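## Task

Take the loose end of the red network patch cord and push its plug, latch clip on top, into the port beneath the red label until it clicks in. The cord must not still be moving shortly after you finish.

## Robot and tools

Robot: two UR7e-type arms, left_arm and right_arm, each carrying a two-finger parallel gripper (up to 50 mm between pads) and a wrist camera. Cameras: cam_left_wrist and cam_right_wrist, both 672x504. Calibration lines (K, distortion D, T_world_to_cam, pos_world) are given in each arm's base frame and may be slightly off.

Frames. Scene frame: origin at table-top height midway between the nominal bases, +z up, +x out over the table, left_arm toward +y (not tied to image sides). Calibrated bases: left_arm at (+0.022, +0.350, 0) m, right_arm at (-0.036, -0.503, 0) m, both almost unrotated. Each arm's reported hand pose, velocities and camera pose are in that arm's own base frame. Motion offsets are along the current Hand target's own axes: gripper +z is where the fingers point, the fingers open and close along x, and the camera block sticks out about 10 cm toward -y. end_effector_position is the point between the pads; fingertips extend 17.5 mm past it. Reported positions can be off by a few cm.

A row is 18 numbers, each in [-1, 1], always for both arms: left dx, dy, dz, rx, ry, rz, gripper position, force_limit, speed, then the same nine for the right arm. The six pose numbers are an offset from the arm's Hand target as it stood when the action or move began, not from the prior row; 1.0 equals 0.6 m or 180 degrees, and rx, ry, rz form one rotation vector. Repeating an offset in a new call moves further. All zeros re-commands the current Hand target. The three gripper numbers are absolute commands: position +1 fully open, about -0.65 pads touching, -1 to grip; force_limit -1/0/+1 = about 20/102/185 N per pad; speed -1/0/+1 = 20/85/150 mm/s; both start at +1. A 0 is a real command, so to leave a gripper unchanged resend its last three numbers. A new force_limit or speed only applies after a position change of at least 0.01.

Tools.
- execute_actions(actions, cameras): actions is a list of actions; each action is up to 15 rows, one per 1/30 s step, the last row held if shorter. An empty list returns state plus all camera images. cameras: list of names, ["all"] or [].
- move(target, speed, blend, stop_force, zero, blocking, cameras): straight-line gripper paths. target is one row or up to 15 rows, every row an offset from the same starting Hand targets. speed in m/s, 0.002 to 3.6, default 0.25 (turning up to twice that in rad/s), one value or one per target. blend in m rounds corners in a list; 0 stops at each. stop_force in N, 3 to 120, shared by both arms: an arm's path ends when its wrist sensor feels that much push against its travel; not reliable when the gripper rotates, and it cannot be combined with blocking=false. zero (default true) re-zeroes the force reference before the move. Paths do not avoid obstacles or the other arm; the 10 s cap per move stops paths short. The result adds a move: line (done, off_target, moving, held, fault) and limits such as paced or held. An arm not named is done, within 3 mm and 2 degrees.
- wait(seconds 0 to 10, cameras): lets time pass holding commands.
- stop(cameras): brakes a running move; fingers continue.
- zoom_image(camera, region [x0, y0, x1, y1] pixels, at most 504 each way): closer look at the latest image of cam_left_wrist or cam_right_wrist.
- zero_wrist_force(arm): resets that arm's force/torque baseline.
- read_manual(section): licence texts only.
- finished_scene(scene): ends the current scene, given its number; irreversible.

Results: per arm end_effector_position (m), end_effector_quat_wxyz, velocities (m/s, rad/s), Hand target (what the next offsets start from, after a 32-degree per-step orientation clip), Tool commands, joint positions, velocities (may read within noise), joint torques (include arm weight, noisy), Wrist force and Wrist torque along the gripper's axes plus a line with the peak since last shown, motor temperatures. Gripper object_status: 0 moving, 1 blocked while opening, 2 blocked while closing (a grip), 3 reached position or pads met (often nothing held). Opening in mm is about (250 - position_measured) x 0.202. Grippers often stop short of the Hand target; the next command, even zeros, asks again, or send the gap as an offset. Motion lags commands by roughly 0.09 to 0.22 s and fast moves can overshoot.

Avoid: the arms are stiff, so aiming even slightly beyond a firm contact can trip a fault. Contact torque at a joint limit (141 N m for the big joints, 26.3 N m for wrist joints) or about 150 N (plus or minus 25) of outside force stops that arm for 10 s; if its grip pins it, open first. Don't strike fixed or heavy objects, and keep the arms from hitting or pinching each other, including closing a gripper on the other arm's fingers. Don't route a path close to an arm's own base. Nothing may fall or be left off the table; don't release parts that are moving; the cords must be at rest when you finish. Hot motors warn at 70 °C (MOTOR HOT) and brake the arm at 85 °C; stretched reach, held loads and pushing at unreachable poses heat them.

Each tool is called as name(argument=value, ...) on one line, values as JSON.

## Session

execute_actions(actions=[])

Scene clock: 0.00 s.
left_arm: end_effector_position=(+0.5989, -0.0571, +0.3178) position_measured=3 object_status=3 end_effector_quat_wxyz=(-0.072, +0.353, +0.848, -0.389) | right_arm: end_effector_position=(+0.8658, +0.3749, +0.1978) position_measured=3 object_status=3 end_effector_quat_wxyz=(-0.245, +0.959, +0.014, +0.143)
Joint positions: left_arm=[-0.047 -1.037 1 -1.044 -2.248 -0.653] | right_arm=[3.608 -2.525 -0.72 -0.972 1.879 2.087]
Joint velocities: within noise
Joint torques (N m): no reading
Motor temperatures (°C): left_arm=[35 44 46 46 44 37] | right_arm=[41 40 33 42 39 39]
Wrist force (N): no reading
Wrist torque (N m): no reading
Wrist force, peak (N): no reading
Hand target: left_arm +0.5989, -0.0571, +0.3178; -0.072, +0.353, +0.848, -0.389 | right_arm +0.8658, +0.3749, +0.1978; -0.245, +0.959, +0.014, +0.143
Tool commands: left_gripper/position=+1.0 left_gripper/force_limit=+1.0 left_gripper/speed=+1.0 right_gripper/position=+1.0 right_gripper/force_limit=+1.0 right_gripper/speed=+1.0
camera_calibration:
cam_left_wrist: T_world_to_cam=[[-0.73729, 0.659305, -0.147378, 0.536993], [0.650224, 0.633329, -0.419646, -0.209332], [-0.183336, -0.405229, -0.895644, 0.505413], [0, 0, 0, 1]] pos_world=[0.624692, -0.0166579, 0.443966]
cam_right_wrist: T_world_to_cam=[[0.960807, -0.0414121, 0.274108, -0.864778], [-0.00150295, -0.989543, -0.144231, 0.421724], [0.277215, 0.138167, -0.950822, 0.0212742], [0, 0, 0, 1]] pos_world=[0.825621, 0.378563, 0.318097]

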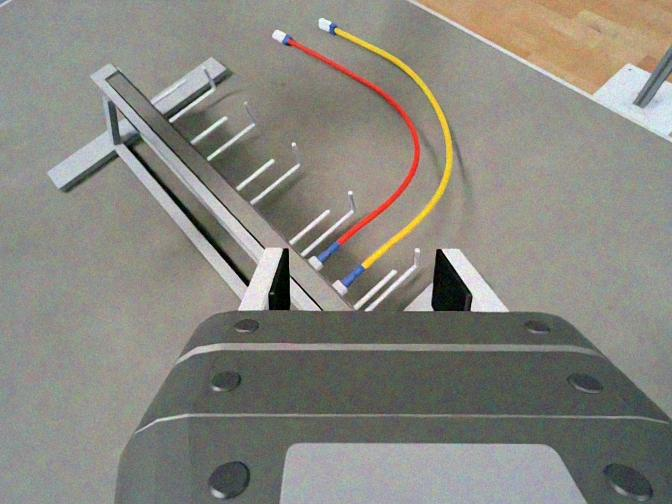

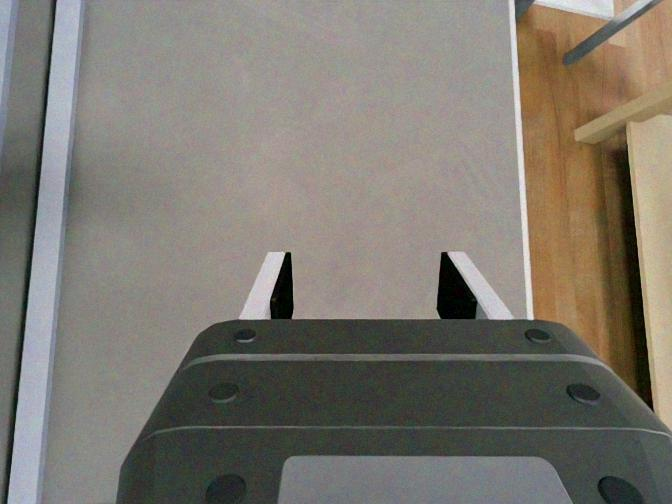

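move(target=[[0,0,0,0,0,0,1,1,1,-0.337,0.088,-0.483,0,0,0,1,1,1],[-0.138,-0.352,0.8525,-0.0743,0.31,0.6677,1,1,1,-0.604,0.288,-0.346,0.2914,0.0541,0.1465,1,1,1]], speed=0.35, blend=[0.05,0], cameras=["all"])

Scene clock: 26.80 s.
left_arm: end_effector_position=(+0.3432, -0.5175, +0.1288) position_measured=3 object_status=3 end_effector_quat_wxyz=(+0.000, +0.999, +0.053, +0.000) | right_arm: end_effector_position=(+0.4796, +0.1401, +0.1892) position_measured=3 object_status=3 end_effector_quat_wxyz=(+0.665, -0.716, +0.156, -0.142)
Joint positions: left_arm=[-1.202 -1.201 1.651 -2.021 -1.571 0.263] | right_arm=[3.245 -2.247 -2.258 1.216 2.608 3.017]
Joint torques (N m): left_arm=[-12.3 -35.57 -9.7 -5.05 2.51 1.69] | right_arm=[15.51 29.08 20.52 3.52 -1.02 2.57]
Wrist force (N): left_arm=[0.8 1.6 -1.0] | right_arm=[1.1 -0.9 -0.5]
Wrist torque (N m): left_arm=[0.37 -0.21 -0.20] | right_arm=[0.09 -0.07 0.09]
Wrist force, peak (N): left_arm=[-0.8 2.9 -0.2] | right_arm=[1.0 -0.4 2.1]
Hand target: left_arm +0.3431, -0.5175, +0.1288; +0.000, +0.999, +0.053, +0.000 | right_arm +0.4796, +0.1402, +0.1892; +0.665, -0.716, +0.156, -0.142
Off the commanded pose: left_arm 0.000 m, 0 deg | right_arm 0.000 m, 0 deg.
move: done
camera_calibration:
cam_left_wrist: T_world_to_cam=[[0.994367, 0.105648, 0.00851602, -0.276807], [0.0957885, -0.930145, 0.354479, -0.549266], [0.045371, -0.351666, -0.935025, 0.0569791], [0, 0, 0, 1]] pos_world=[0.325276, -0.461616, 0.250337]
cam_right_wrist: T_world_to_cam=[[0.914125, -0.405387, -0.00611641, -0.374678], [-0.174684, -0.3802, -0.908259, 0.329885], [0.36587, 0.83133, -0.418365, -0.0877732], [0, 0, 0, 1]] pos_world=[0.432242, 0.046501, 0.260608]

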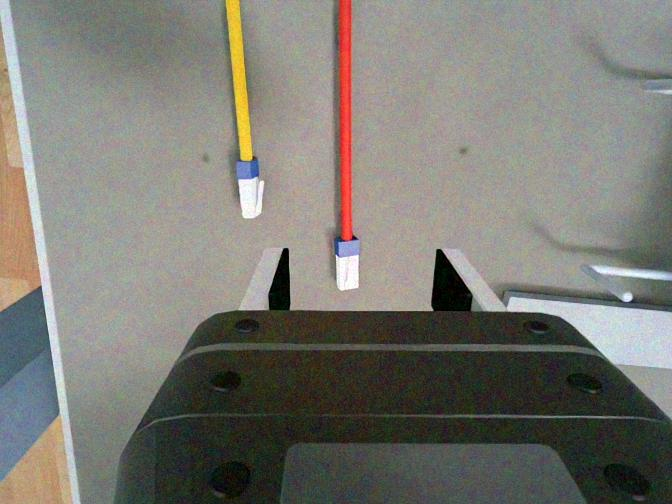

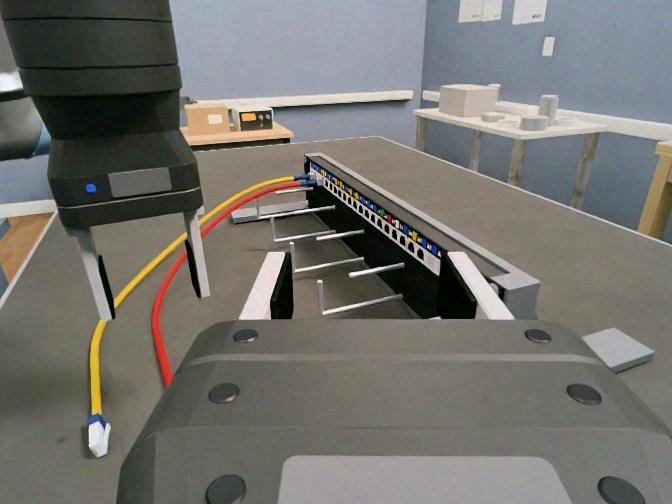

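zoom_image(camera="cam_right_wrist", region=[300, 145, 450, 275])

zoom_image(camera="cam_left_wrist", region=[310, 220, 390, 300])

zoom_image(camera="cam_left_wrist", region=[210, 140, 290, 230])

Scaled by 3.360 from the camera's 672x504 image, which has a finer 960x720 frame.

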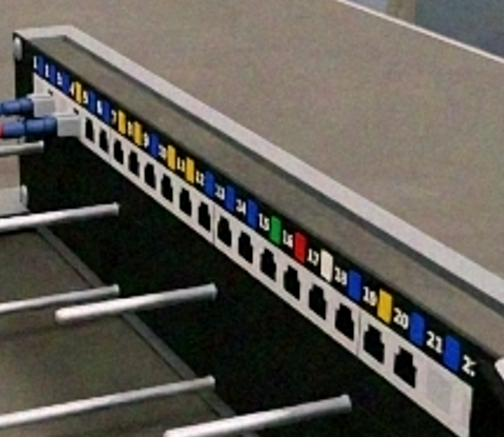

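Scaled by 6.300 from the camera's 672x504 image, which has a finer 960x720 frame.

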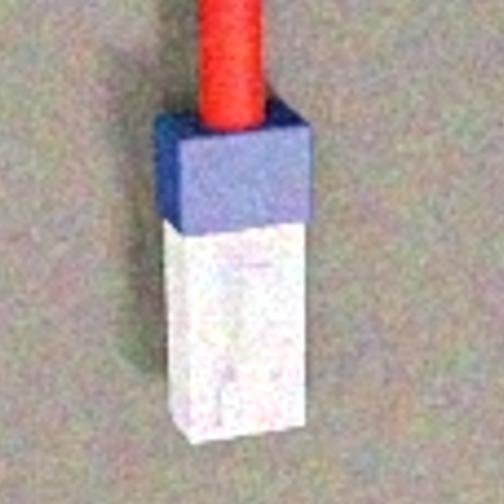

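Scaled by 5.600 from the camera's 672x504 image, which has a finer 960x720 frame.

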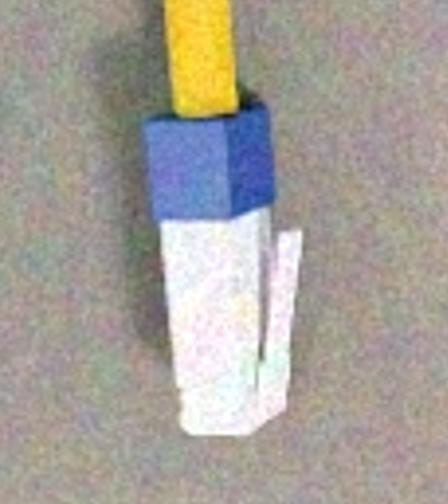

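move(target=[[-0.0016,0.041,0.1,0,0,-0.009,1,1,1,0,0,0,0,0,0,1,1,1],[-0.0016,0.041,0.17,0,0,-0.009,1,1,1,0,0,0,0,0,0,1,1,1]], speed=0.15, blend=[0.01,0])

move(target=[0,0,0.0105,0,0,0,1,1,1,0,0,0,0,0,0,1,1,1], speed=0.015, stop_force=5, cameras=["cam_left_wrist"])

Scene clock: 45.13 s.
left_arm: end_effector_position=(+0.3448, -0.5421, +0.0269) position_measured=3 object_status=3 end_effector_quat_wxyz=(+0.000, +0.998, +0.067, +0.000) | right_arm: end_effector_position=(+0.4796, +0.1402, +0.1892) position_measured=3 object_status=3 end_effector_quat_wxyz=(+0.665, -0.716, +0.156, -0.142)
Joint positions: left_arm=[-1.213 -1.029 1.69 -2.232 -1.571 0.223] | right_arm=[3.245 -2.248 -2.258 1.216 2.608 3.018]
Joint torques (N m): left_arm=[-0.47 -40.86 -8.29 -5.35 0.06 -1.21] | right_arm=[15.21 29.26 20.83 3.49 -1.01 2.51]
Wrist force (N): left_arm=[0.7 1.6 -0.9] | right_arm=[0.9 -1.0 -0.5]
Wrist torque (N m): left_arm=[0.36 -0.20 -0.09] | right_arm=[0.08 -0.04 0.09]
Wrist force, peak (N): left_arm=[0.5 0.6 -2.6] | right_arm=[1.2 -1.1 -0.4]
Hand target: left_arm +0.3448, -0.5421, +0.0268; +0.000, +0.998, +0.067, +0.000 | right_arm +0.4796, +0.1402, +0.1892; +0.665, -0.716, +0.156, -0.142
Off the commanded pose: left_arm 0.000 m, 0 deg | right_arm 0.000 m, 0 deg.
move: done

Scene clock: 46.43 s.
left_arm: end_effector_position=(+0.3448, -0.5421, +0.0205) position_measured=3 object_status=3 end_effector_quat_wxyz=(+0.000, +0.998, +0.067, +0.000) | right_arm: end_effector_position=(+0.4796, +0.1402, +0.1892) position_measured=3 object_status=3 end_effector_quat_wxyz=(+0.665, -0.716, +0.156, -0.142)
Joint positions: left_arm=[-1.213 -1.02 1.695 -2.246 -1.571 0.223] | right_arm=[3.245 -2.248 -2.258 1.216 2.608 3.018]
Joint torques (N m): left_arm=[9.27 -40.85 -7.98 -5.11 1.93 0.01] | right_arm=[15.15 29 20.44 3.5 -1.01 2.41]
Wrist force (N): left_arm=[0.4 1.4 -0.7] | right_arm=[1.1 -1.0 -0.4]
Wrist torque (N m): left_arm=[0.33 -0.15 -0.10] | right_arm=[0.08 -0.07 0.10]
Wrist force, peak (N): left_arm=[0.8 1.8 -1.4] | right_arm=[1.2 -1.0 -0.4]
Hand target: left_arm +0.3448, -0.5421, +0.0205; +0.000, +0.998, +0.067, +0.000 | right_arm +0.4796, +0.1402, +0.1892; +0.665, -0.716, +0.156, -0.142
Off the commanded pose: left_arm 0.000 m, 0 deg | right_arm 0.000 m, 0 deg.
move: done
camera_calibration:
cam_left_wrist: T_world_to_cam=[[0.990982, 0.133732, 0.00841316, -0.258516], [0.122093, -0.927034, 0.354545, -0.541325], [0.0552134, -0.350321, -0.935001, -0.0556804], [0, 0, 0, 1]] pos_world=[0.325351, -0.48676, 0.142038]
Images, in order (width x height): cam_left_wrist 672x504.

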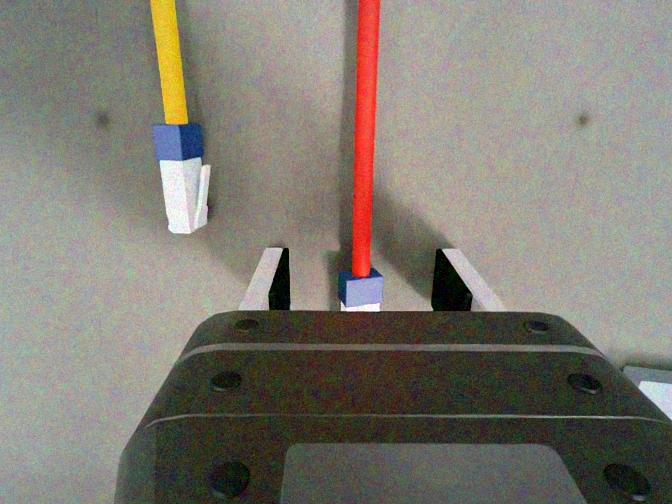

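zoom_image(camera="cam_left_wrist", region=[320, 250, 400, 315])

Scaled by 6.300 from the camera's 672x504 image, which has a finer 960x720 frame.

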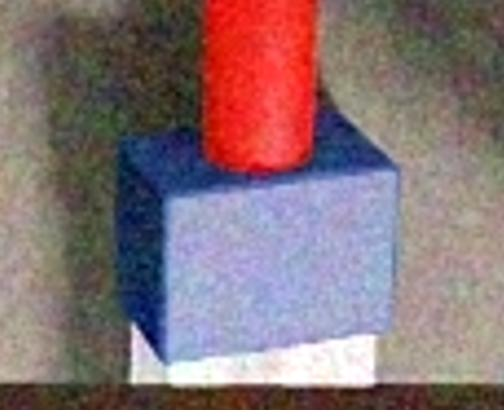

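move(target=[0,0,0,0,0,0,-1,-0.4,-1,0,0,0,0,0,0,1,1,1])

wait(seconds=1.5, cameras=["cam_left_wrist"])

zoom_image(camera="cam_left_wrist", region=[320, 250, 400, 315])

Scene clock: 60.00 s.
left_arm: end_effector_position=(+0.3448, -0.5421, +0.0205) position_measured=193 object_status=2 end_effector_quat_wxyz=(+0.000, +0.998, +0.067, +0.000) | right_arm: end_effector_position=(+0.4796, +0.1402, +0.1892) position_measured=3 object_status=3 end_effector_quat_wxyz=(+0.665, -0.716, +0.156, -0.142)
Joint positions: left_arm=[-1.213 -1.02 1.695 -2.246 -1.571 0.223] | right_arm=[3.245 -2.248 -2.258 1.216 2.608 3.018]
Joint torques (N m): left_arm=[7.81 -39.96 -8.37 -5 2.07 0.98] | right_arm=[15.33 29.42 20.73 3.56 -0.85 2.33]
Wrist force (N): left_arm=[0.6 1.4 -0.9] | right_arm=[1.1 -0.7 -0.3]
Wrist torque (N m): left_arm=[0.33 -0.17 -0.09] | right_arm=[0.11 -0.06 0.09]
Wrist force, peak (N): left_arm=[0.2 1.8 -1.5] | right_arm=[1.3 -1.0 -0.4]
Hand target: left_arm +0.3448, -0.5421, +0.0205; +0.000, +0.998, +0.067, +0.000 | right_arm +0.4796, +0.1402, +0.1892; +0.665, -0.716, +0.156, -0.142
Off the commanded pose: left_arm 0.000 m, 0 deg | right_arm 0.000 m, 0 deg.
move: done

Scene clock: 61.50 s.
left_arm: end_effector_position=(+0.3448, -0.5421, +0.0205) position_measured=193 object_status=2 end_effector_quat_wxyz=(+0.000, +0.998, +0.067, +0.000) | right_arm: end_effector_position=(+0.4796, +0.1402, +0.1892) position_measured=3 object_status=3 end_effector_quat_wxyz=(+0.665, -0.716, +0.156, -0.142)
Joint positions: left_arm=[-1.213 -1.02 1.695 -2.246 -1.571 0.223] | right_arm=[3.245 -2.248 -2.258 1.216 2.608 3.018]
Joint torques (N m): left_arm=[7.92 -40.74 -8.29 -4.75 2.33 1.21] | right_arm=[16.26 29.8 20.4 3.52 -0.83 2.31]
Wrist force (N): left_arm=[0.3 1.3 -0.9] | right_arm=[1.0 -0.9 -0.5]
Wrist torque (N m): left_arm=[0.32 -0.13 -0.10] | right_arm=[0.09 -0.05 0.09]
Wrist force, peak (N): left_arm=[0.7 1.8 -0.9] | right_arm=[1.1 -1.2 -0.3]
Hand target: left_arm +0.3448, -0.5421, +0.0205; +0.000, +0.998, +0.067, +0.000 | right_arm +0.4796, +0.1402, +0.1892; +0.665, -0.716, +0.156, -0.142
Tool commands: left_gripper/position=-1.0 left_gripper/force_limit=-0.4 left_gripper/speed=-1.0 right_gripper/position=+1.0 right_gripper/force_limit=+1.0 right_gripper/speed=+1.0
Off the commanded pose: left_arm 0.000 m, 0 deg | right_arm 0.000 m, 0 deg.
wait: 1.50 s; at rest by 0.17 s
camera_calibration:
cam_left_wrist: T_world_to_cam=[[0.990994, 0.133641, 0.00844808, -0.258569], [0.121995, -0.927047, 0.354544, -0.541299], [0.0552133, -0.350321, -0.935001, -0.0556804], [0, 0, 0, 1]] pos_world=[0.32535, -0.48676, 0.142038]
Images, in order (width x height): cam_left_wrist 672x504.

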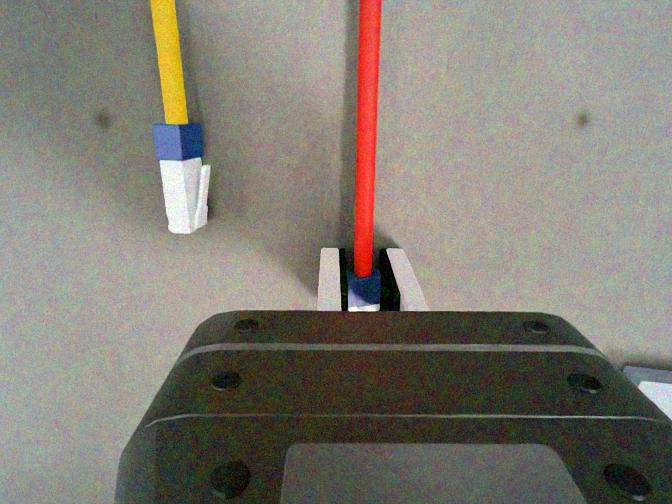

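Scaled by 6.300 from the camera's 672x504 image, which has a finer 960x720 frame.

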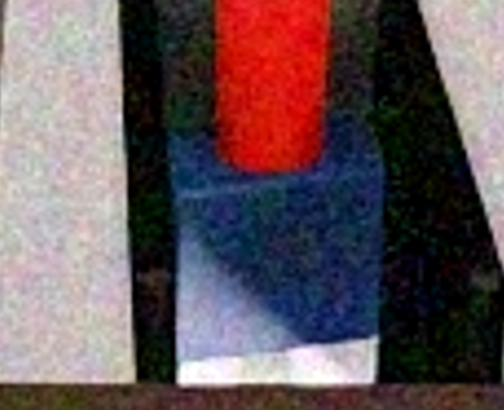

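move(target=[[0,0,-0.2167,0,0,0,-1,-0.4,-1,0,0,0,0,0,0,1,1,1],[0.322,-0.2028,-0.2167,0,0,-0.4583,-1,-0.4,-1,0.027,0.024,0.223,-0.011,0.011,0,1,1,1],[0.322,-0.2028,-0.1242,0,0,-0.4583,-1,-0.4,-1,0.027,0.024,0.223,-0.011,0.011,0,1,1,1]], speed=[0.15,0.2,0.1], blend=[0.03,0.02,0], cameras=["all"])

zoom_image(camera="cam_right_wrist", region=[290, 180, 410, 280])

Scene clock: 84.00 s.
left_arm: end_effector_position=(+0.5200, -0.3956, +0.0951) position_measured=193 object_status=2 end_effector_quat_wxyz=(+0.000, +0.706, +0.708, +0.000) | right_arm: end_effector_position=(+0.5489, +0.2541, +0.1647) position_measured=3 object_status=3 end_effector_quat_wxyz=(-0.650, +0.725, -0.170, +0.152)
Joint positions: left_arm=[-0.856 -1.095 1.589 -2.065 -1.571 -0.859] | right_arm=[3.506 -2.327 -2.106 1.143 2.312 3.041]
Joint torques (N m): left_arm=[11.08 -39.84 -10.28 -5.23 1.71 -1.42] | right_arm=[15.29 34.82 22.69 0.09 -1.18 2.42]
Wrist force (N): left_arm=[0.4 1.4 -0.7] | right_arm=[1.1 -1.1 -0.5]
Wrist torque (N m): left_arm=[0.32 -0.15 -0.10] | right_arm=[0.05 -0.07 0.14]
Wrist force, peak (N): left_arm=[0.7 1.7 -2.3] | right_arm=[1.5 -1.1 -0.7]
Hand target: left_arm +0.5200, -0.3956, +0.0951; +0.000, +0.706, +0.708, +0.000 | right_arm +0.5489, +0.2541, +0.1647; -0.650, +0.725, -0.170, +0.152
Off the commanded pose: left_arm 0.000 m, 0 deg | right_arm 0.000 m, 0 deg.
move: done
camera_calibration:
cam_left_wrist: T_world_to_cam=[[-0.00306407, 0.99996, 0.00836058, 0.407273], [0.934977, -0.000100722, 0.354707, -0.509343], [0.354694, 0.0089038, -0.93494, 0.0421158], [0, 0, 0, 1]] pos_world=[0.462534, -0.407683, 0.216638]
cam_right_wrist: T_world_to_cam=[[0.899647, -0.436605, -0.0032537, -0.376521], [-0.19889, -0.403167, -0.893252, 0.379695], [0.388687, 0.804259, -0.449545, -0.218599], [0, 0, 0, 1]] pos_world=[0.49922, 0.1645, 0.239668]

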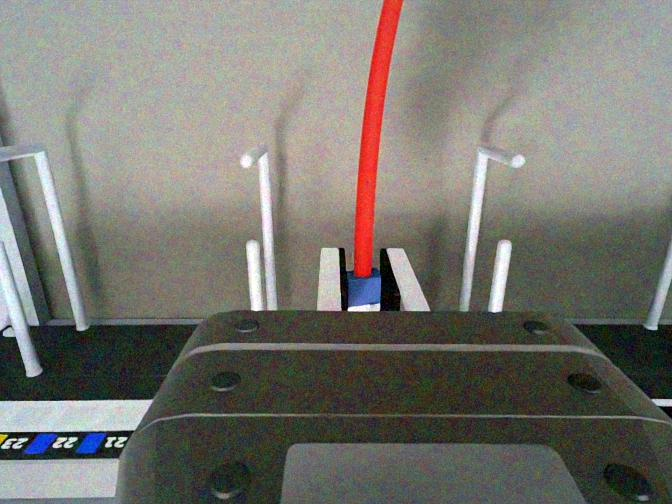

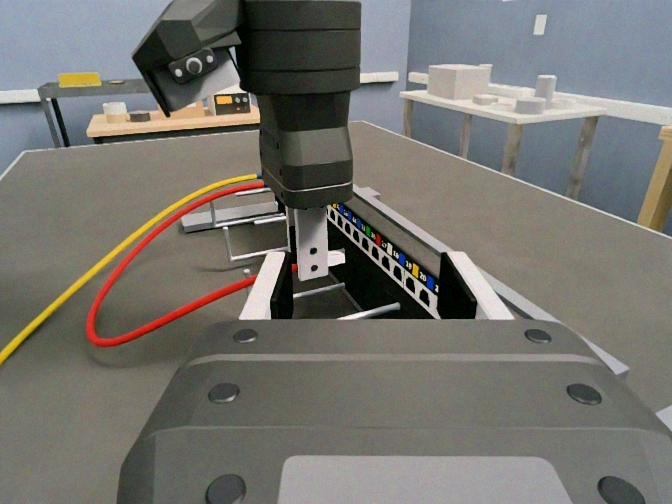

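Scaled by 4.200 from the camera's 672x504 image, which has a finer 960x720 frame.

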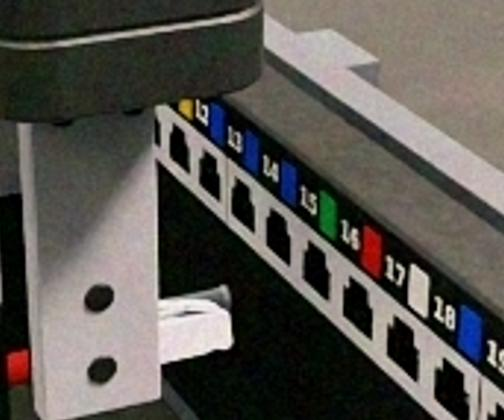

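zoom_image(camera="cam_right_wrist", region=[320, 225, 390, 275])

zoom_image(camera="cam_left_wrist", region=[320, 250, 400, 315])

Scaled by 7.200 from the camera's 672x504 image, which has a finer 960x720 frame.

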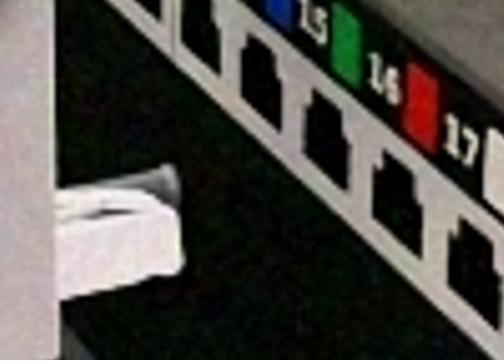

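Scaled by 6.300 from the camera's 672x504 image, which has a finer 960x720 frame.

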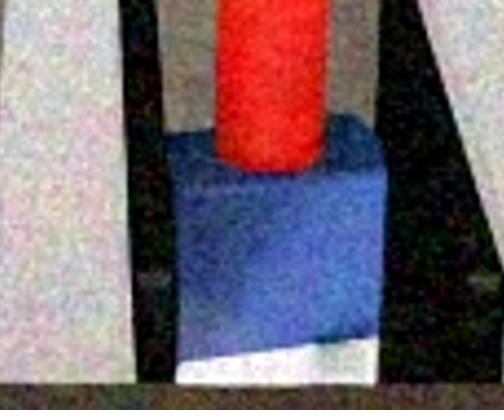

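move(target=[[0,-0.05,-0.175,0,0,0,-1,-0.4,-1,0,0,0,0,0,0,1,1,1],[0,-0.05,-0.175,0,0,0.644,-1,-0.4,-1,0,0,0,0,0,0,1,1,1]], speed=0.25, blend=[0.02,0], cameras=["cam_right_wrist"])

Scene clock: 101.77 s.
left_arm: end_effector_position=(+0.4899, -0.3957, +0.2001) position_measured=193 object_status=2 end_effector_quat_wxyz=(+0.000, +0.975, -0.223, +0.000) | right_arm: end_effector_position=(+0.5489, +0.2541, +0.1647) position_measured=3 object_status=3 end_effector_quat_wxyz=(-0.650, +0.725, -0.170, +0.152)
Joint positions: left_arm=[-0.893 -1.24 1.512 -1.843 -1.571 1.127] | right_arm=[3.506 -2.327 -2.106 1.143 2.312 3.041]
Joint torques (N m): left_arm=[11.9 -37.2 -39.12 -0.31 -1.37 1.98] | right_arm=[14.86 35.03 22.48 0.52 -1.08 2.36]
Wrist force (N): left_arm=[0.6 2.0 -1.0] | right_arm=[1.3 -1.2 -0.4]
Wrist torque (N m): left_arm=[0.39 -0.17 -0.21] | right_arm=[0.03 -0.11 0.15]
Wrist force, peak (N): left_arm=[0.9 1.1 -2.9] | right_arm=[1.3 -1.3 -0.6]
Hand target: left_arm +0.4900, -0.3957, +0.2001; +0.000, +0.975, -0.223, +0.000 | right_arm +0.5489, +0.2541, +0.1647; -0.650, +0.725, -0.170, +0.152
Off the commanded pose: left_arm 0.000 m, 0 deg | right_arm 0.000 m, 0 deg.
move: done
camera_calibration:
cam_right_wrist: T_world_to_cam=[[0.899647, -0.436605, -0.0032537, -0.376521], [-0.19889, -0.403167, -0.893252, 0.379695], [0.388687, 0.804259, -0.449545, -0.218599], [0, 0, 0, 1]] pos_world=[0.49922, 0.1645, 0.239668]
Images, in order (width x height): cam_right_wrist 672x504.

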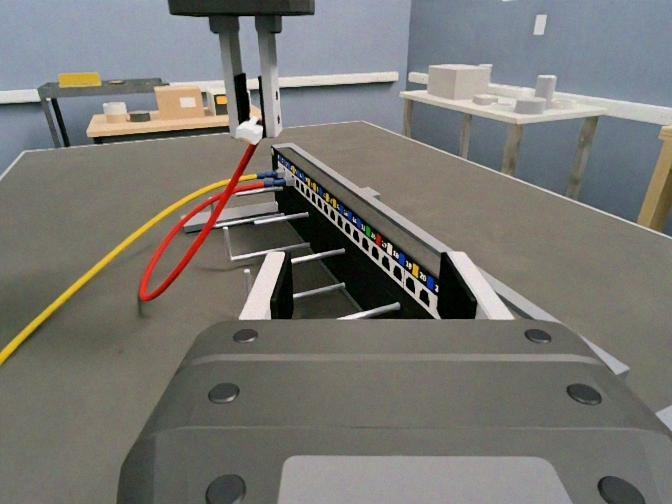

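zoom_image(camera="cam_right_wrist", region=[205, 90, 305, 165])

Scaled by 5.040 from the camera's 672x504 image, which has a finer 960x720 frame.

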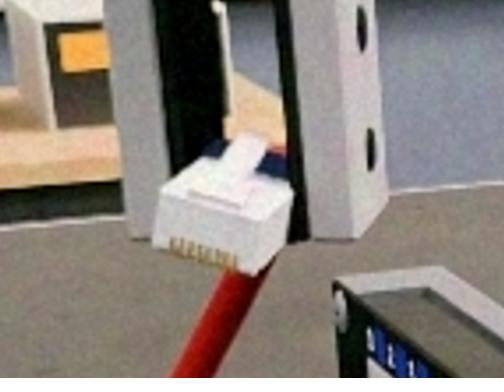

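move(target=[0,0,0,0,0.072,0,-1,-0.4,-1,0,0,0,0,0,0,1,1,1], cameras=["cam_right_wrist"])

zoom_image(camera="cam_right_wrist", region=[205, 90, 305, 165])

Scene clock: 116.83 s.
left_arm: end_effector_position=(+0.4900, -0.3957, +0.2001) position_measured=193 object_status=2 end_effector_quat_wxyz=(+0.025, +0.969, -0.221, +0.110) | right_arm: end_effector_position=(+0.5489, +0.2541, +0.1647) position_measured=3 object_status=3 end_effector_quat_wxyz=(-0.650, +0.725, -0.170, +0.152)
Joint positions: left_arm=[-0.937 -1.345 1.721 -2.147 -1.465 1.093] | right_arm=[3.506 -2.327 -2.106 1.143 2.312 3.041]
Joint torques (N m): left_arm=[-12.79 -48.13 -12.75 -5.9 2.66 -1.77] | right_arm=[14.85 34.97 22.37 0.61 -1.12 2.5]
Wrist force (N): left_arm=[1.1 1.6 -1.6] | right_arm=[1.2 -1.1 -0.2]
Wrist torque (N m): left_arm=[0.31 -0.29 -0.04] | right_arm=[0.05 -0.09 0.15]
Wrist force, peak (N): left_arm=[0.7 2.4 -0.8] | right_arm=[1.3 -1.2 -0.5]
Hand target: left_arm +0.4900, -0.3957, +0.2001; +0.025, +0.969, -0.221, +0.110 | right_arm +0.5489, +0.2541, +0.1647; -0.650, +0.725, -0.170, +0.152
Off the commanded pose: left_arm 0.000 m, 0 deg | right_arm 0.000 m, 0 deg.
move: done
camera_calibration:
cam_right_wrist: T_world_to_cam=[[0.899647, -0.436605, -0.0032537, -0.376521], [-0.19889, -0.403167, -0.893252, 0.379695], [0.388687, 0.804259, -0.449545, -0.218599], [0, 0, 0, 1]] pos_world=[0.49922, 0.1645, 0.239668]
Images, in order (width x height): cam_right_wrist 672x504.

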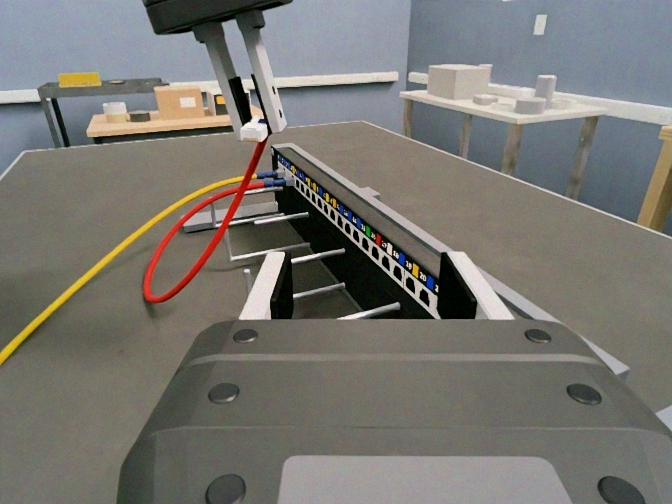

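Scaled by 5.040 from the camera's 672x504 image, which has a finer 960x720 frame.

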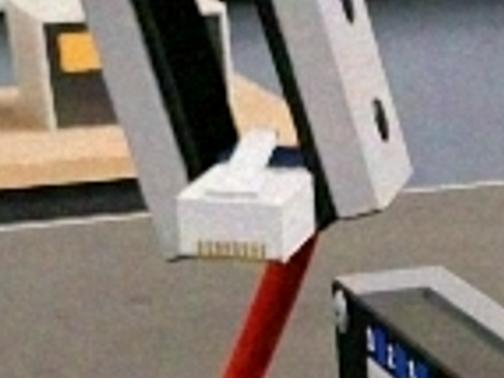

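move(target=[[0.032,-0.009,0.007,0.158,0.0089,-0.624,-1,-0.4,-1,0,0,0,0,0,0,1,1,1],[0.0215,-0.0237,0.1857,0.158,0.0089,-0.624,-1,-0.4,-1,0,0,0,0,0,0,1,1,1]], speed=[0.25,0.1], cameras=["cam_right_wrist"])

zoom_image(camera="cam_right_wrist", region=[330, 220, 410, 280])

Scene clock: 140.20 s.
left_arm: end_effector_position=(+0.5300, -0.3992, +0.0945) position_measured=193 object_status=2 end_effector_quat_wxyz=(-0.095, +0.700, +0.701, +0.095) | right_arm: end_effector_position=(+0.5489, +0.2541, +0.1647) position_measured=3 object_status=3 end_effector_quat_wxyz=(-0.650, +0.725, -0.170, +0.152)
Joint positions: left_arm=[-0.913 -0.984 1.379 -1.75 -1.407 -0.933] | right_arm=[3.506 -2.327 -2.106 1.143 2.312 3.041]
Joint torques (N m): left_arm=[11.34 -45.81 -9.21 -4.54 2.59 1.58] | right_arm=[15.71 34.2 22.09 0.85 -1.02 2.3]
Wrist force (N): left_arm=[0.9 1.7 -1.7] | right_arm=[1.1 -1.0 -0.5]
Wrist torque (N m): left_arm=[0.35 -0.29 -0.13] | right_arm=[0.05 -0.08 0.14]
Wrist force, peak (N): left_arm=[1.7 1.2 -2.7] | right_arm=[1.3 -1.3 -0.3]
Hand target: left_arm +0.5300, -0.3992, +0.0944; -0.095, +0.700, +0.701, +0.095 | right_arm +0.5489, +0.2541, +0.1647; -0.650, +0.725, -0.170, +0.152
Off the commanded pose: left_arm 0.000 m, 0 deg | right_arm 0.000 m, 0 deg.
move: done
camera_calibration:
cam_right_wrist: T_world_to_cam=[[0.899647, -0.436605, -0.0032537, -0.376521], [-0.19889, -0.403167, -0.893252, 0.379695], [0.388687, 0.804259, -0.449545, -0.218599], [0, 0, 0, 1]] pos_world=[0.49922, 0.1645, 0.239668]
Images, in order (width x height): cam_right_wrist 672x504.

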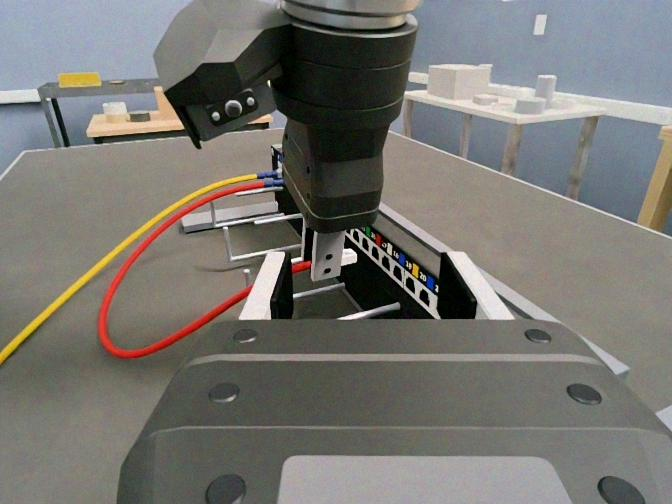

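Scaled by 6.300 from the camera's 672x504 image, which has a finer 960x720 frame.

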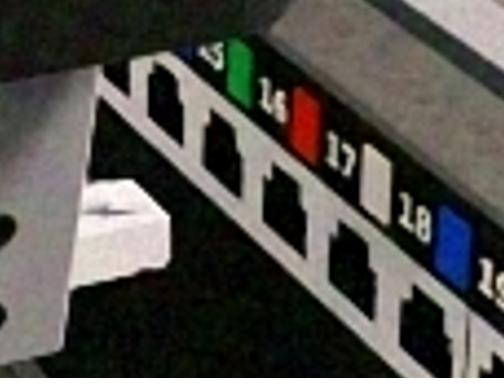

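move(target=[-0.0009,0.01,0.0032,0,0,0,-1,-0.4,-1,0,0,0,0,0,0,1,1,1], speed=0.03)

move(target=[0,0.035,0,0,0,0,-1,-0.4,-1,0,0,0,0,0,0,1,1,1], speed=0.01, stop_force=4, cameras=["cam_right_wrist"])

zoom_image(camera="cam_right_wrist", region=[330, 220, 410, 280])

Scene clock: 150.33 s.
left_arm: end_effector_position=(+0.5359, -0.3992, +0.0924) position_measured=193 object_status=2 end_effector_quat_wxyz=(-0.095, +0.700, +0.701, +0.095) | right_arm: end_effector_position=(+0.5489, +0.2541, +0.1647) position_measured=3 object_status=3 end_effector_quat_wxyz=(-0.650, +0.725, -0.170, +0.152)
Joint positions: left_arm=[-0.907 -0.972 1.365 -1.749 -1.406 -0.927] | right_arm=[3.506 -2.327 -2.106 1.143 2.312 3.041]
Joint torques (N m): left_arm=[11.33 -44.57 -35.69 -0.03 2.57 1.48] | right_arm=[15.17 35.35 22.46 0.95 -1 2.25]
Wrist force (N): left_arm=[1.2 1.1 -1.6] | right_arm=[1.2 -1.1 -0.4]
Wrist torque (N m): left_arm=[0.25 -0.32 -0.12] | right_arm=[0.04 -0.09 0.14]
Wrist force, peak (N): left_arm=[1.3 1.6 -1.9] | right_arm=[1.2 -1.3 -0.4]
Hand target: left_arm +0.5360, -0.3992, +0.0924; -0.095, +0.700, +0.701, +0.095 | right_arm +0.5489, +0.2541, +0.1647; -0.650, +0.725, -0.170, +0.152
Off the commanded pose: left_arm 0.000 m, 0 deg | right_arm 0.000 m, 0 deg.
move: done

Scene clock: 152.67 s.
left_arm: end_effector_position=(+0.5479, -0.3992, +0.0924) position_measured=193 object_status=2 end_effector_quat_wxyz=(-0.095, +0.700, +0.701, +0.095) | right_arm: end_effector_position=(+0.5489, +0.2541, +0.1647) position_measured=3 object_status=3 end_effector_quat_wxyz=(-0.650, +0.725, -0.170, +0.152)
Joint positions: left_arm=[-0.893 -0.952 1.332 -1.738 -1.403 -0.913] | right_arm=[3.506 -2.327 -2.106 1.143 2.312 3.041]
Joint torques (N m): left_arm=[-9.66 -65.3 -12.14 -4.77 1.03 -1.59] | right_arm=[14.75 34.93 22.34 1.11 -1.08 2.28]
Wrist force (N): left_arm=[0.2 -3.0 -2.1] | right_arm=[1.2 -1.0 -0.3]
Wrist torque (N m): left_arm=[0.16 -0.29 -0.10] | right_arm=[0.06 -0.10 0.15]
Wrist force, peak (N): left_arm=[-0.2 -13.8 -3.9] | right_arm=[1.3 -1.3 -0.4]
Hand target: left_arm +0.5478, -0.3992, +0.0924; -0.095, +0.700, +0.701, +0.095 (not the last commanded pose) | right_arm +0.5489, +0.2541, +0.1647; -0.650, +0.725, -0.170, +0.152
Off the commanded pose: left_arm 0.009 m, 0 deg | right_arm 0.000 m, 0 deg.
move: contact (left_arm)
camera_calibration:
cam_right_wrist: T_world_to_cam=[[0.899647, -0.436605, -0.0032537, -0.376521], [-0.19889, -0.403167, -0.893252, 0.379695], [0.388687, 0.804259, -0.449545, -0.218599], [0, 0, 0, 1]] pos_world=[0.49922, 0.1645, 0.239668]
Images, in order (width x height): cam_right_wrist 672x504.

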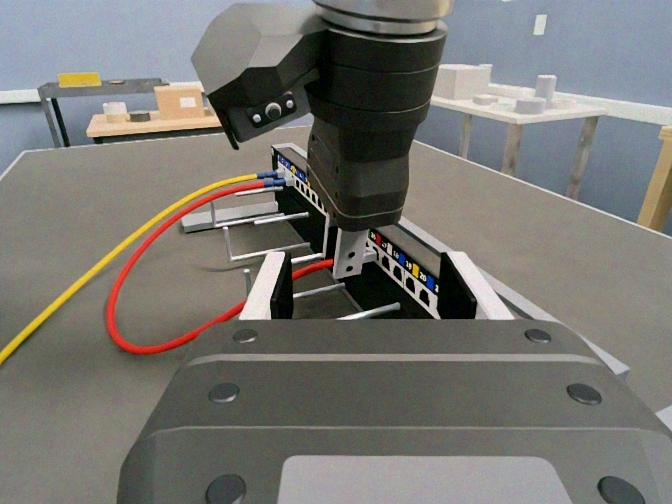

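Scaled by 6.300 from the camera's 672x504 image, which has a finer 960x720 frame.

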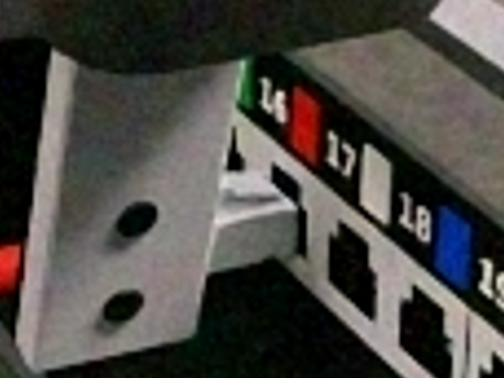

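move(target=[-0.0028,-0.0042,-0.0016,0,0,0,-1,-0.4,-1,0,0,0,0,0,0,1,1,1], speed=0.02)

move(target=[0,0.014,0,0,0,0,-1,-0.4,-1,0,0,0,0,0,0,1,1,1], speed=0.01, stop_force=4, cameras=["cam_right_wrist"])

zoom_image(camera="cam_right_wrist", region=[330, 220, 410, 280])

Scene clock: 164.80 s.
left_arm: end_effector_position=(+0.5454, -0.4010, +0.0929) position_measured=193 object_status=2 end_effector_quat_wxyz=(-0.095, +0.700, +0.701, +0.095) | right_arm: end_effector_position=(+0.5489, +0.2541, +0.1647) position_measured=3 object_status=3 end_effector_quat_wxyz=(-0.650, +0.725, -0.170, +0.152)
Joint positions: left_arm=[-0.898 -0.954 1.334 -1.738 -1.404 -0.918] | right_arm=[3.506 -2.327 -2.106 1.143 2.312 3.041]
Joint torques (N m): left_arm=[-13.82 -64.14 -12.91 0.08 -1.3 -1.61] | right_arm=[14.1 35.1 21.45 1.2 -0.98 2.3]
Wrist force (N): left_arm=[1.4 1.3 -1.4] | right_arm=[1.0 -1.3 -0.5]
Wrist torque (N m): left_arm=[0.29 -0.36 -0.02] | right_arm=[0.02 -0.06 0.15]
Wrist force, peak (N): left_arm=[0.5 -3.3 -2.4] | right_arm=[1.3 -1.2 -0.5]
Hand target: left_arm +0.5453, -0.4011, +0.0929; -0.095, +0.700, +0.701, +0.095 | right_arm +0.5489, +0.2541, +0.1647; -0.650, +0.725, -0.170, +0.152
Off the commanded pose: left_arm 0.000 m, 0 deg | right_arm 0.000 m, 0 deg.
move: done

Scene clock: 166.27 s.
left_arm: end_effector_position=(+0.5482, -0.4011, +0.0929) position_measured=193 object_status=2 end_effector_quat_wxyz=(-0.095, +0.700, +0.701, +0.095) | right_arm: end_effector_position=(+0.5489, +0.2541, +0.1647) position_measured=3 object_status=3 end_effector_quat_wxyz=(-0.650, +0.725, -0.170, +0.152)
Joint positions: left_arm=[-0.894 -0.949 1.325 -1.735 -1.403 -0.915] | right_arm=[3.506 -2.327 -2.106 1.143 2.312 3.041]
Joint torques (N m): left_arm=[-10.23 -64.86 -10.19 -4.08 0.69 -1.55] | right_arm=[13.87 35.52 22.36 1.22 -1.07 2.28]
Wrist force (N): left_arm=[-1.1 -0.9 -2.1] | right_arm=[1.1 -0.8 -0.4]
Wrist torque (N m): left_arm=[0.22 -0.41 -0.05] | right_arm=[0.08 -0.07 0.14]
Wrist force, peak (N): left_arm=[-2.3 -9.8 -2.6] | right_arm=[1.3 -1.2 -0.5]
Hand target: left_arm +0.5482, -0.4011, +0.0929; -0.095, +0.700, +0.701, +0.095 (not the last commanded pose) | right_arm +0.5489, +0.2541, +0.1647; -0.650, +0.725, -0.170, +0.152
Off the commanded pose: left_arm 0.005 m, 0 deg | right_arm 0.000 m, 0 deg.
move: contact (left_arm)
camera_calibration:
cam_right_wrist: T_world_to_cam=[[0.899647, -0.436605, -0.0032537, -0.376521], [-0.19889, -0.403167, -0.893252, 0.379695], [0.388687, 0.804259, -0.449545, -0.218599], [0, 0, 0, 1]] pos_world=[0.49922, 0.1645, 0.239668]
Images, in order (width x height): cam_right_wrist 672x504.

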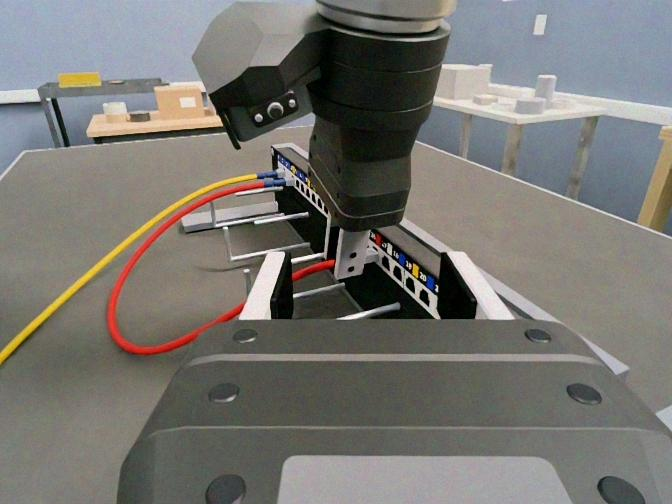

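Scaled by 6.300 from the camera's 672x504 image, which has a finer 960x720 frame.

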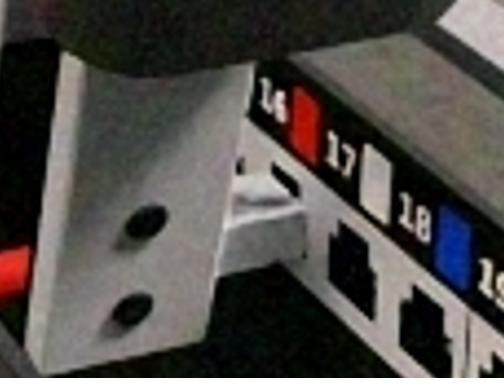

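move(target=[-0.0008,-0.0025,-0.0002,0,0,0,-1,-0.4,-1,0,0,0,0,0,0,1,1,1], speed=0.02)

move(target=[0,0.012,0,0,0,0,-1,-0.4,-1,0,0,0,0,0,0,1,1,1], speed=0.01, stop_force=4, cameras=["cam_right_wrist"])

zoom_image(camera="cam_right_wrist", region=[330, 220, 410, 280])

Scene clock: 174.53 s.
left_arm: end_effector_position=(+0.5468, -0.4016, +0.0929) position_measured=193 object_status=2 end_effector_quat_wxyz=(-0.095, +0.700, +0.701, +0.095) | right_arm: end_effector_position=(+0.5489, +0.2541, +0.1647) position_measured=3 object_status=3 end_effector_quat_wxyz=(-0.650, +0.725, -0.170, +0.152)
Joint positions: left_arm=[-0.896 -0.95 1.328 -1.736 -1.404 -0.917] | right_arm=[3.506 -2.327 -2.106 1.143 2.312 3.041]
Joint torques (N m): left_arm=[-10.37 -65.49 -12.2 -4.54 -1.2 -1.24] | right_arm=[14.41 35.21 21.89 1.38 -0.96 2.27]
Wrist force (N): left_arm=[1.1 1.5 -1.4] | right_arm=[1.1 -1.2 -0.2]
Wrist torque (N m): left_arm=[0.33 -0.29 -0.03] | right_arm=[0.03 -0.08 0.15]
Wrist force, peak (N): left_arm=[-1.5 -0.8 -2.4] | right_arm=[1.3 -1.1 -0.6]
Hand target: left_arm +0.5467, -0.4016, +0.0929; -0.095, +0.700, +0.701, +0.095 | right_arm +0.5489, +0.2541, +0.1647; -0.650, +0.725, -0.170, +0.152
Off the commanded pose: left_arm 0.000 m, 0 deg | right_arm 0.000 m, 0 deg.
move: done

Scene clock: 176.03 s.
left_arm: end_effector_position=(+0.5539, -0.4016, +0.0929) position_measured=193 object_status=2 end_effector_quat_wxyz=(-0.095, +0.700, +0.701, +0.095) | right_arm: end_effector_position=(+0.5489, +0.2541, +0.1647) position_measured=3 object_status=3 end_effector_quat_wxyz=(-0.650, +0.725, -0.170, +0.152)
Joint positions: left_arm=[-0.889 -0.938 1.307 -1.729 -1.402 -0.909] | right_arm=[3.506 -2.327 -2.106 1.143 2.312 3.041]
Joint torques (N m): left_arm=[12.08 -47.48 -38.94 -0.6 3.05 1.65] | right_arm=[14.3 34.21 21.91 1.45 -0.92 2.13]
Wrist force (N): left_arm=[1.4 -2.3 -0.3] | right_arm=[1.2 -1.1 -0.5]
Wrist torque (N m): left_arm=[0.18 -0.37 -0.13] | right_arm=[0.05 -0.09 0.14]
Wrist force, peak (N): left_arm=[1.4 -2.3 -0.3] | right_arm=[1.2 -1.3 -0.6]
Hand target: left_arm +0.5539, -0.4016, +0.0929; -0.095, +0.700, +0.701, +0.095 | right_arm +0.5489, +0.2541, +0.1647; -0.650, +0.725, -0.170, +0.152
Off the commanded pose: left_arm 0.000 m, 0 deg | right_arm 0.000 m, 0 deg.
move: done
camera_calibration:
cam_right_wrist: T_world_to_cam=[[0.899647, -0.436605, -0.0032537, -0.376521], [-0.19889, -0.403167, -0.893252, 0.379695], [0.388687, 0.804259, -0.449545, -0.218599], [0, 0, 0, 1]] pos_world=[0.49922, 0.1645, 0.239668]
Images, in order (width x height): cam_right_wrist 672x504.

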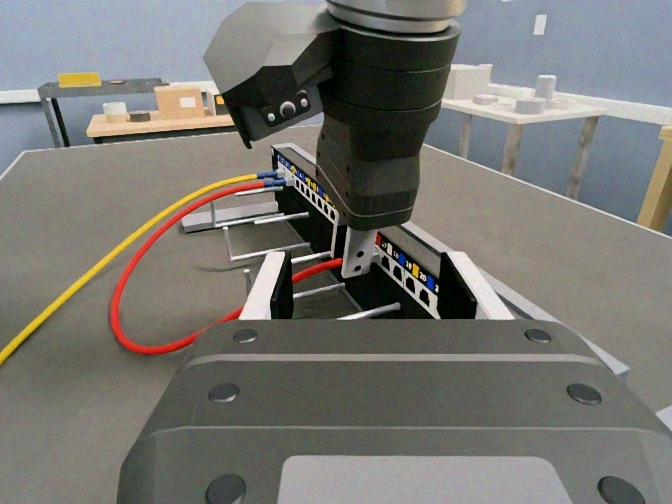

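Scaled by 6.300 from the camera's 672x504 image, which has a finer 960x720 frame.

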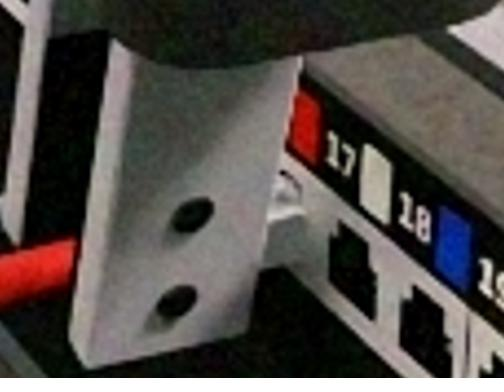

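move(target=[0,0.012,0,0,0,0,-1,-0.4,-1,0,0,0,0,0,0,1,1,1], speed=0.008, stop_force=22, cameras=["cam_right_wrist"])

zoom_image(camera="cam_right_wrist", region=[330, 220, 410, 280])

Scene clock: 180.40 s.
left_arm: end_effector_position=(+0.5576, -0.4016, +0.0928) position_measured=193 object_status=2 end_effector_quat_wxyz=(-0.095, +0.700, +0.701, +0.095) | right_arm: end_effector_position=(+0.5489, +0.2541, +0.1647) position_measured=3 object_status=3 end_effector_quat_wxyz=(-0.650, +0.725, -0.170, +0.152)
Joint positions: left_arm=[-0.885 -0.931 1.296 -1.725 -1.401 -0.905] | right_arm=[3.506 -2.327 -2.106 1.143 2.312 3.041]
Joint torques (N m): left_arm=[-2.15 -64.36 -13.79 -6.58 7.55 -1.46] | right_arm=[14.4 35.85 22.16 1.51 -1.08 2.27]
Wrist force (N): left_arm=[0.0 -23.4 -5.0] | right_arm=[1.2 -1.0 -0.4]
Wrist torque (N m): left_arm=[-0.09 -0.30 -0.14] | right_arm=[0.06 -0.09 0.14]
Wrist force, peak (N): left_arm=[1.7 -30.6 -5.8] | right_arm=[1.3 -1.2 -0.6]
Hand target: left_arm +0.5576, -0.4016, +0.0928; -0.095, +0.700, +0.701, +0.095 (not the last commanded pose) | right_arm +0.5489, +0.2541, +0.1647; -0.650, +0.725, -0.170, +0.152
Off the commanded pose: left_arm 0.004 m, 0 deg | right_arm 0.000 m, 0 deg.
move: contact (left_arm)
camera_calibration:
cam_right_wrist: T_world_to_cam=[[0.899647, -0.436605, -0.0032537, -0.376521], [-0.19889, -0.403167, -0.893252, 0.379695], [0.388687, 0.804259, -0.449545, -0.218599], [0, 0, 0, 1]] pos_world=[0.49922, 0.1645, 0.239668]
Images, in order (width x height): cam_right_wrist 672x504.

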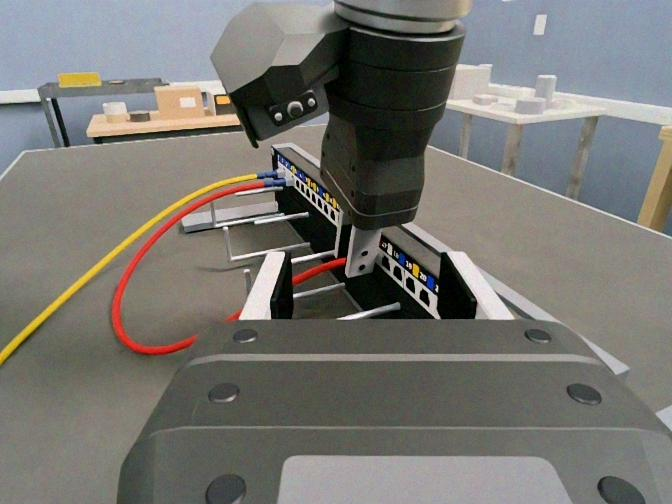

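Scaled by 6.300 from the camera's 672x504 image, which has a finer 960x720 frame.

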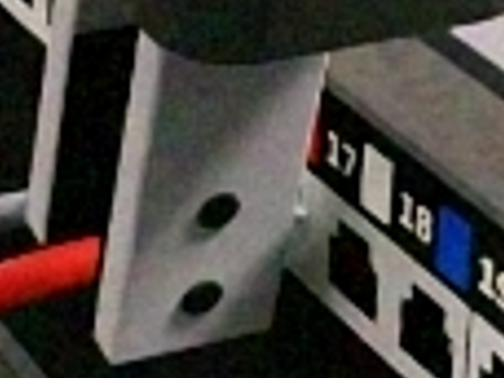

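move(target=[0,-0.012,0,0,0,0,-1,-0.4,-1,0,0,0,0,0,0,1,1,1], speed=0.006, stop_force=32, cameras=["cam_right_wrist"])

zoom_image(camera="cam_right_wrist", region=[330, 220, 410, 280])

Scene clock: 184.57 s.
left_arm: end_effector_position=(+0.5559, -0.4015, +0.0929) position_measured=193 object_status=2 end_effector_quat_wxyz=(-0.095, +0.700, +0.701, +0.095) | right_arm: end_effector_position=(+0.5489, +0.2541, +0.1647) position_measured=3 object_status=3 end_effector_quat_wxyz=(-0.650, +0.725, -0.170, +0.152)
Joint positions: left_arm=[-0.887 -0.934 1.302 -1.727 -1.401 -0.907] | right_arm=[3.506 -2.327 -2.106 1.143 2.312 3.041]
Joint torques (N m): left_arm=[8.76 -46.53 -35.22 0.84 1.11 1.18] | right_arm=[13.6 35.14 22.06 1.71 -1.13 2.18]
Wrist force (N): left_arm=[0.4 8.0 -2.3] | right_arm=[1.1 -1.2 -0.5]
Wrist torque (N m): left_arm=[0.44 -0.26 -0.01] | right_arm=[0.03 -0.08 0.14]
Wrist force, peak (N): left_arm=[0.1 -23.7 -5.2] | right_arm=[1.3 -1.1 -0.5]
Hand target: left_arm +0.5559, -0.4015, +0.0929; -0.095, +0.700, +0.701, +0.095 (not the last commanded pose) | right_arm +0.5489, +0.2541, +0.1647; -0.650, +0.725, -0.170, +0.152
Off the commanded pose: left_arm 0.005 m, 0 deg | right_arm 0.000 m, 0 deg.
move: contact (left_arm)
camera_calibration:
cam_right_wrist: T_world_to_cam=[[0.899647, -0.436605, -0.0032537, -0.376521], [-0.19889, -0.403167, -0.893252, 0.379695], [0.388687, 0.804259, -0.449545, -0.218599], [0, 0, 0, 1]] pos_world=[0.49922, 0.1645, 0.239668]
Images, in order (width x height): cam_right_wrist 672x504.

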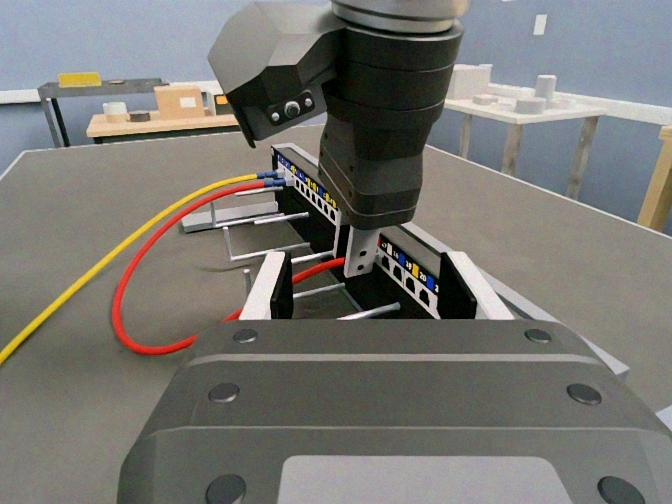

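Scaled by 6.300 from the camera's 672x504 image, which has a finer 960x720 frame.

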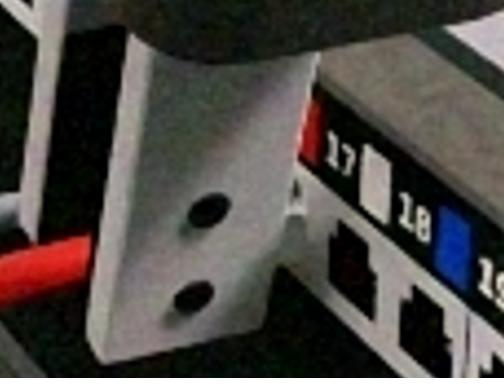

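move(target=[0,-0.012,0,0,0,0,-1,-0.4,-1,0,0,0,0,0,0,1,1,1], speed=0.006, stop_force=16)

Scene clock: 189.43 s.
left_arm: end_effector_position=(+0.5553, -0.4014, +0.0929) position_measured=193 object_status=2 end_effector_quat_wxyz=(-0.095, +0.700, +0.701, +0.095) | right_arm: end_effector_position=(+0.5489, +0.2541, +0.1647) position_measured=3 object_status=3 end_effector_quat_wxyz=(-0.650, +0.725, -0.170, +0.152)
Joint positions: left_arm=[-0.887 -0.936 1.304 -1.728 -1.401 -0.908] | right_arm=[3.506 -2.327 -2.106 1.143 2.312 3.041]
Joint torques (N m): left_arm=[5.91 -44.75 -30.01 3.19 -2.95 1.22] | right_arm=[14.18 35.03 21.65 1.85 -0.97 2.18]
Wrist force (N): left_arm=[-1.2 21.6 -3.7] | right_arm=[1.1 -1.0 -0.4]
Wrist torque (N m): left_arm=[0.65 -0.32 0.04] | right_arm=[0.07 -0.09 0.14]
Wrist force, peak (N): left_arm=[-2.5 27.8 -4.0] | right_arm=[1.4 -1.2 -0.6]
Hand target: left_arm +0.5553, -0.4014, +0.0929; -0.095, +0.700, +0.701, +0.095 (not the last commanded pose) | right_arm +0.5489, +0.2541, +0.1647; -0.650, +0.725, -0.170, +0.152
Off the commanded pose: left_arm 0.007 m, 0 deg | right_arm 0.000 m, 0 deg.
move: contact (left_arm)


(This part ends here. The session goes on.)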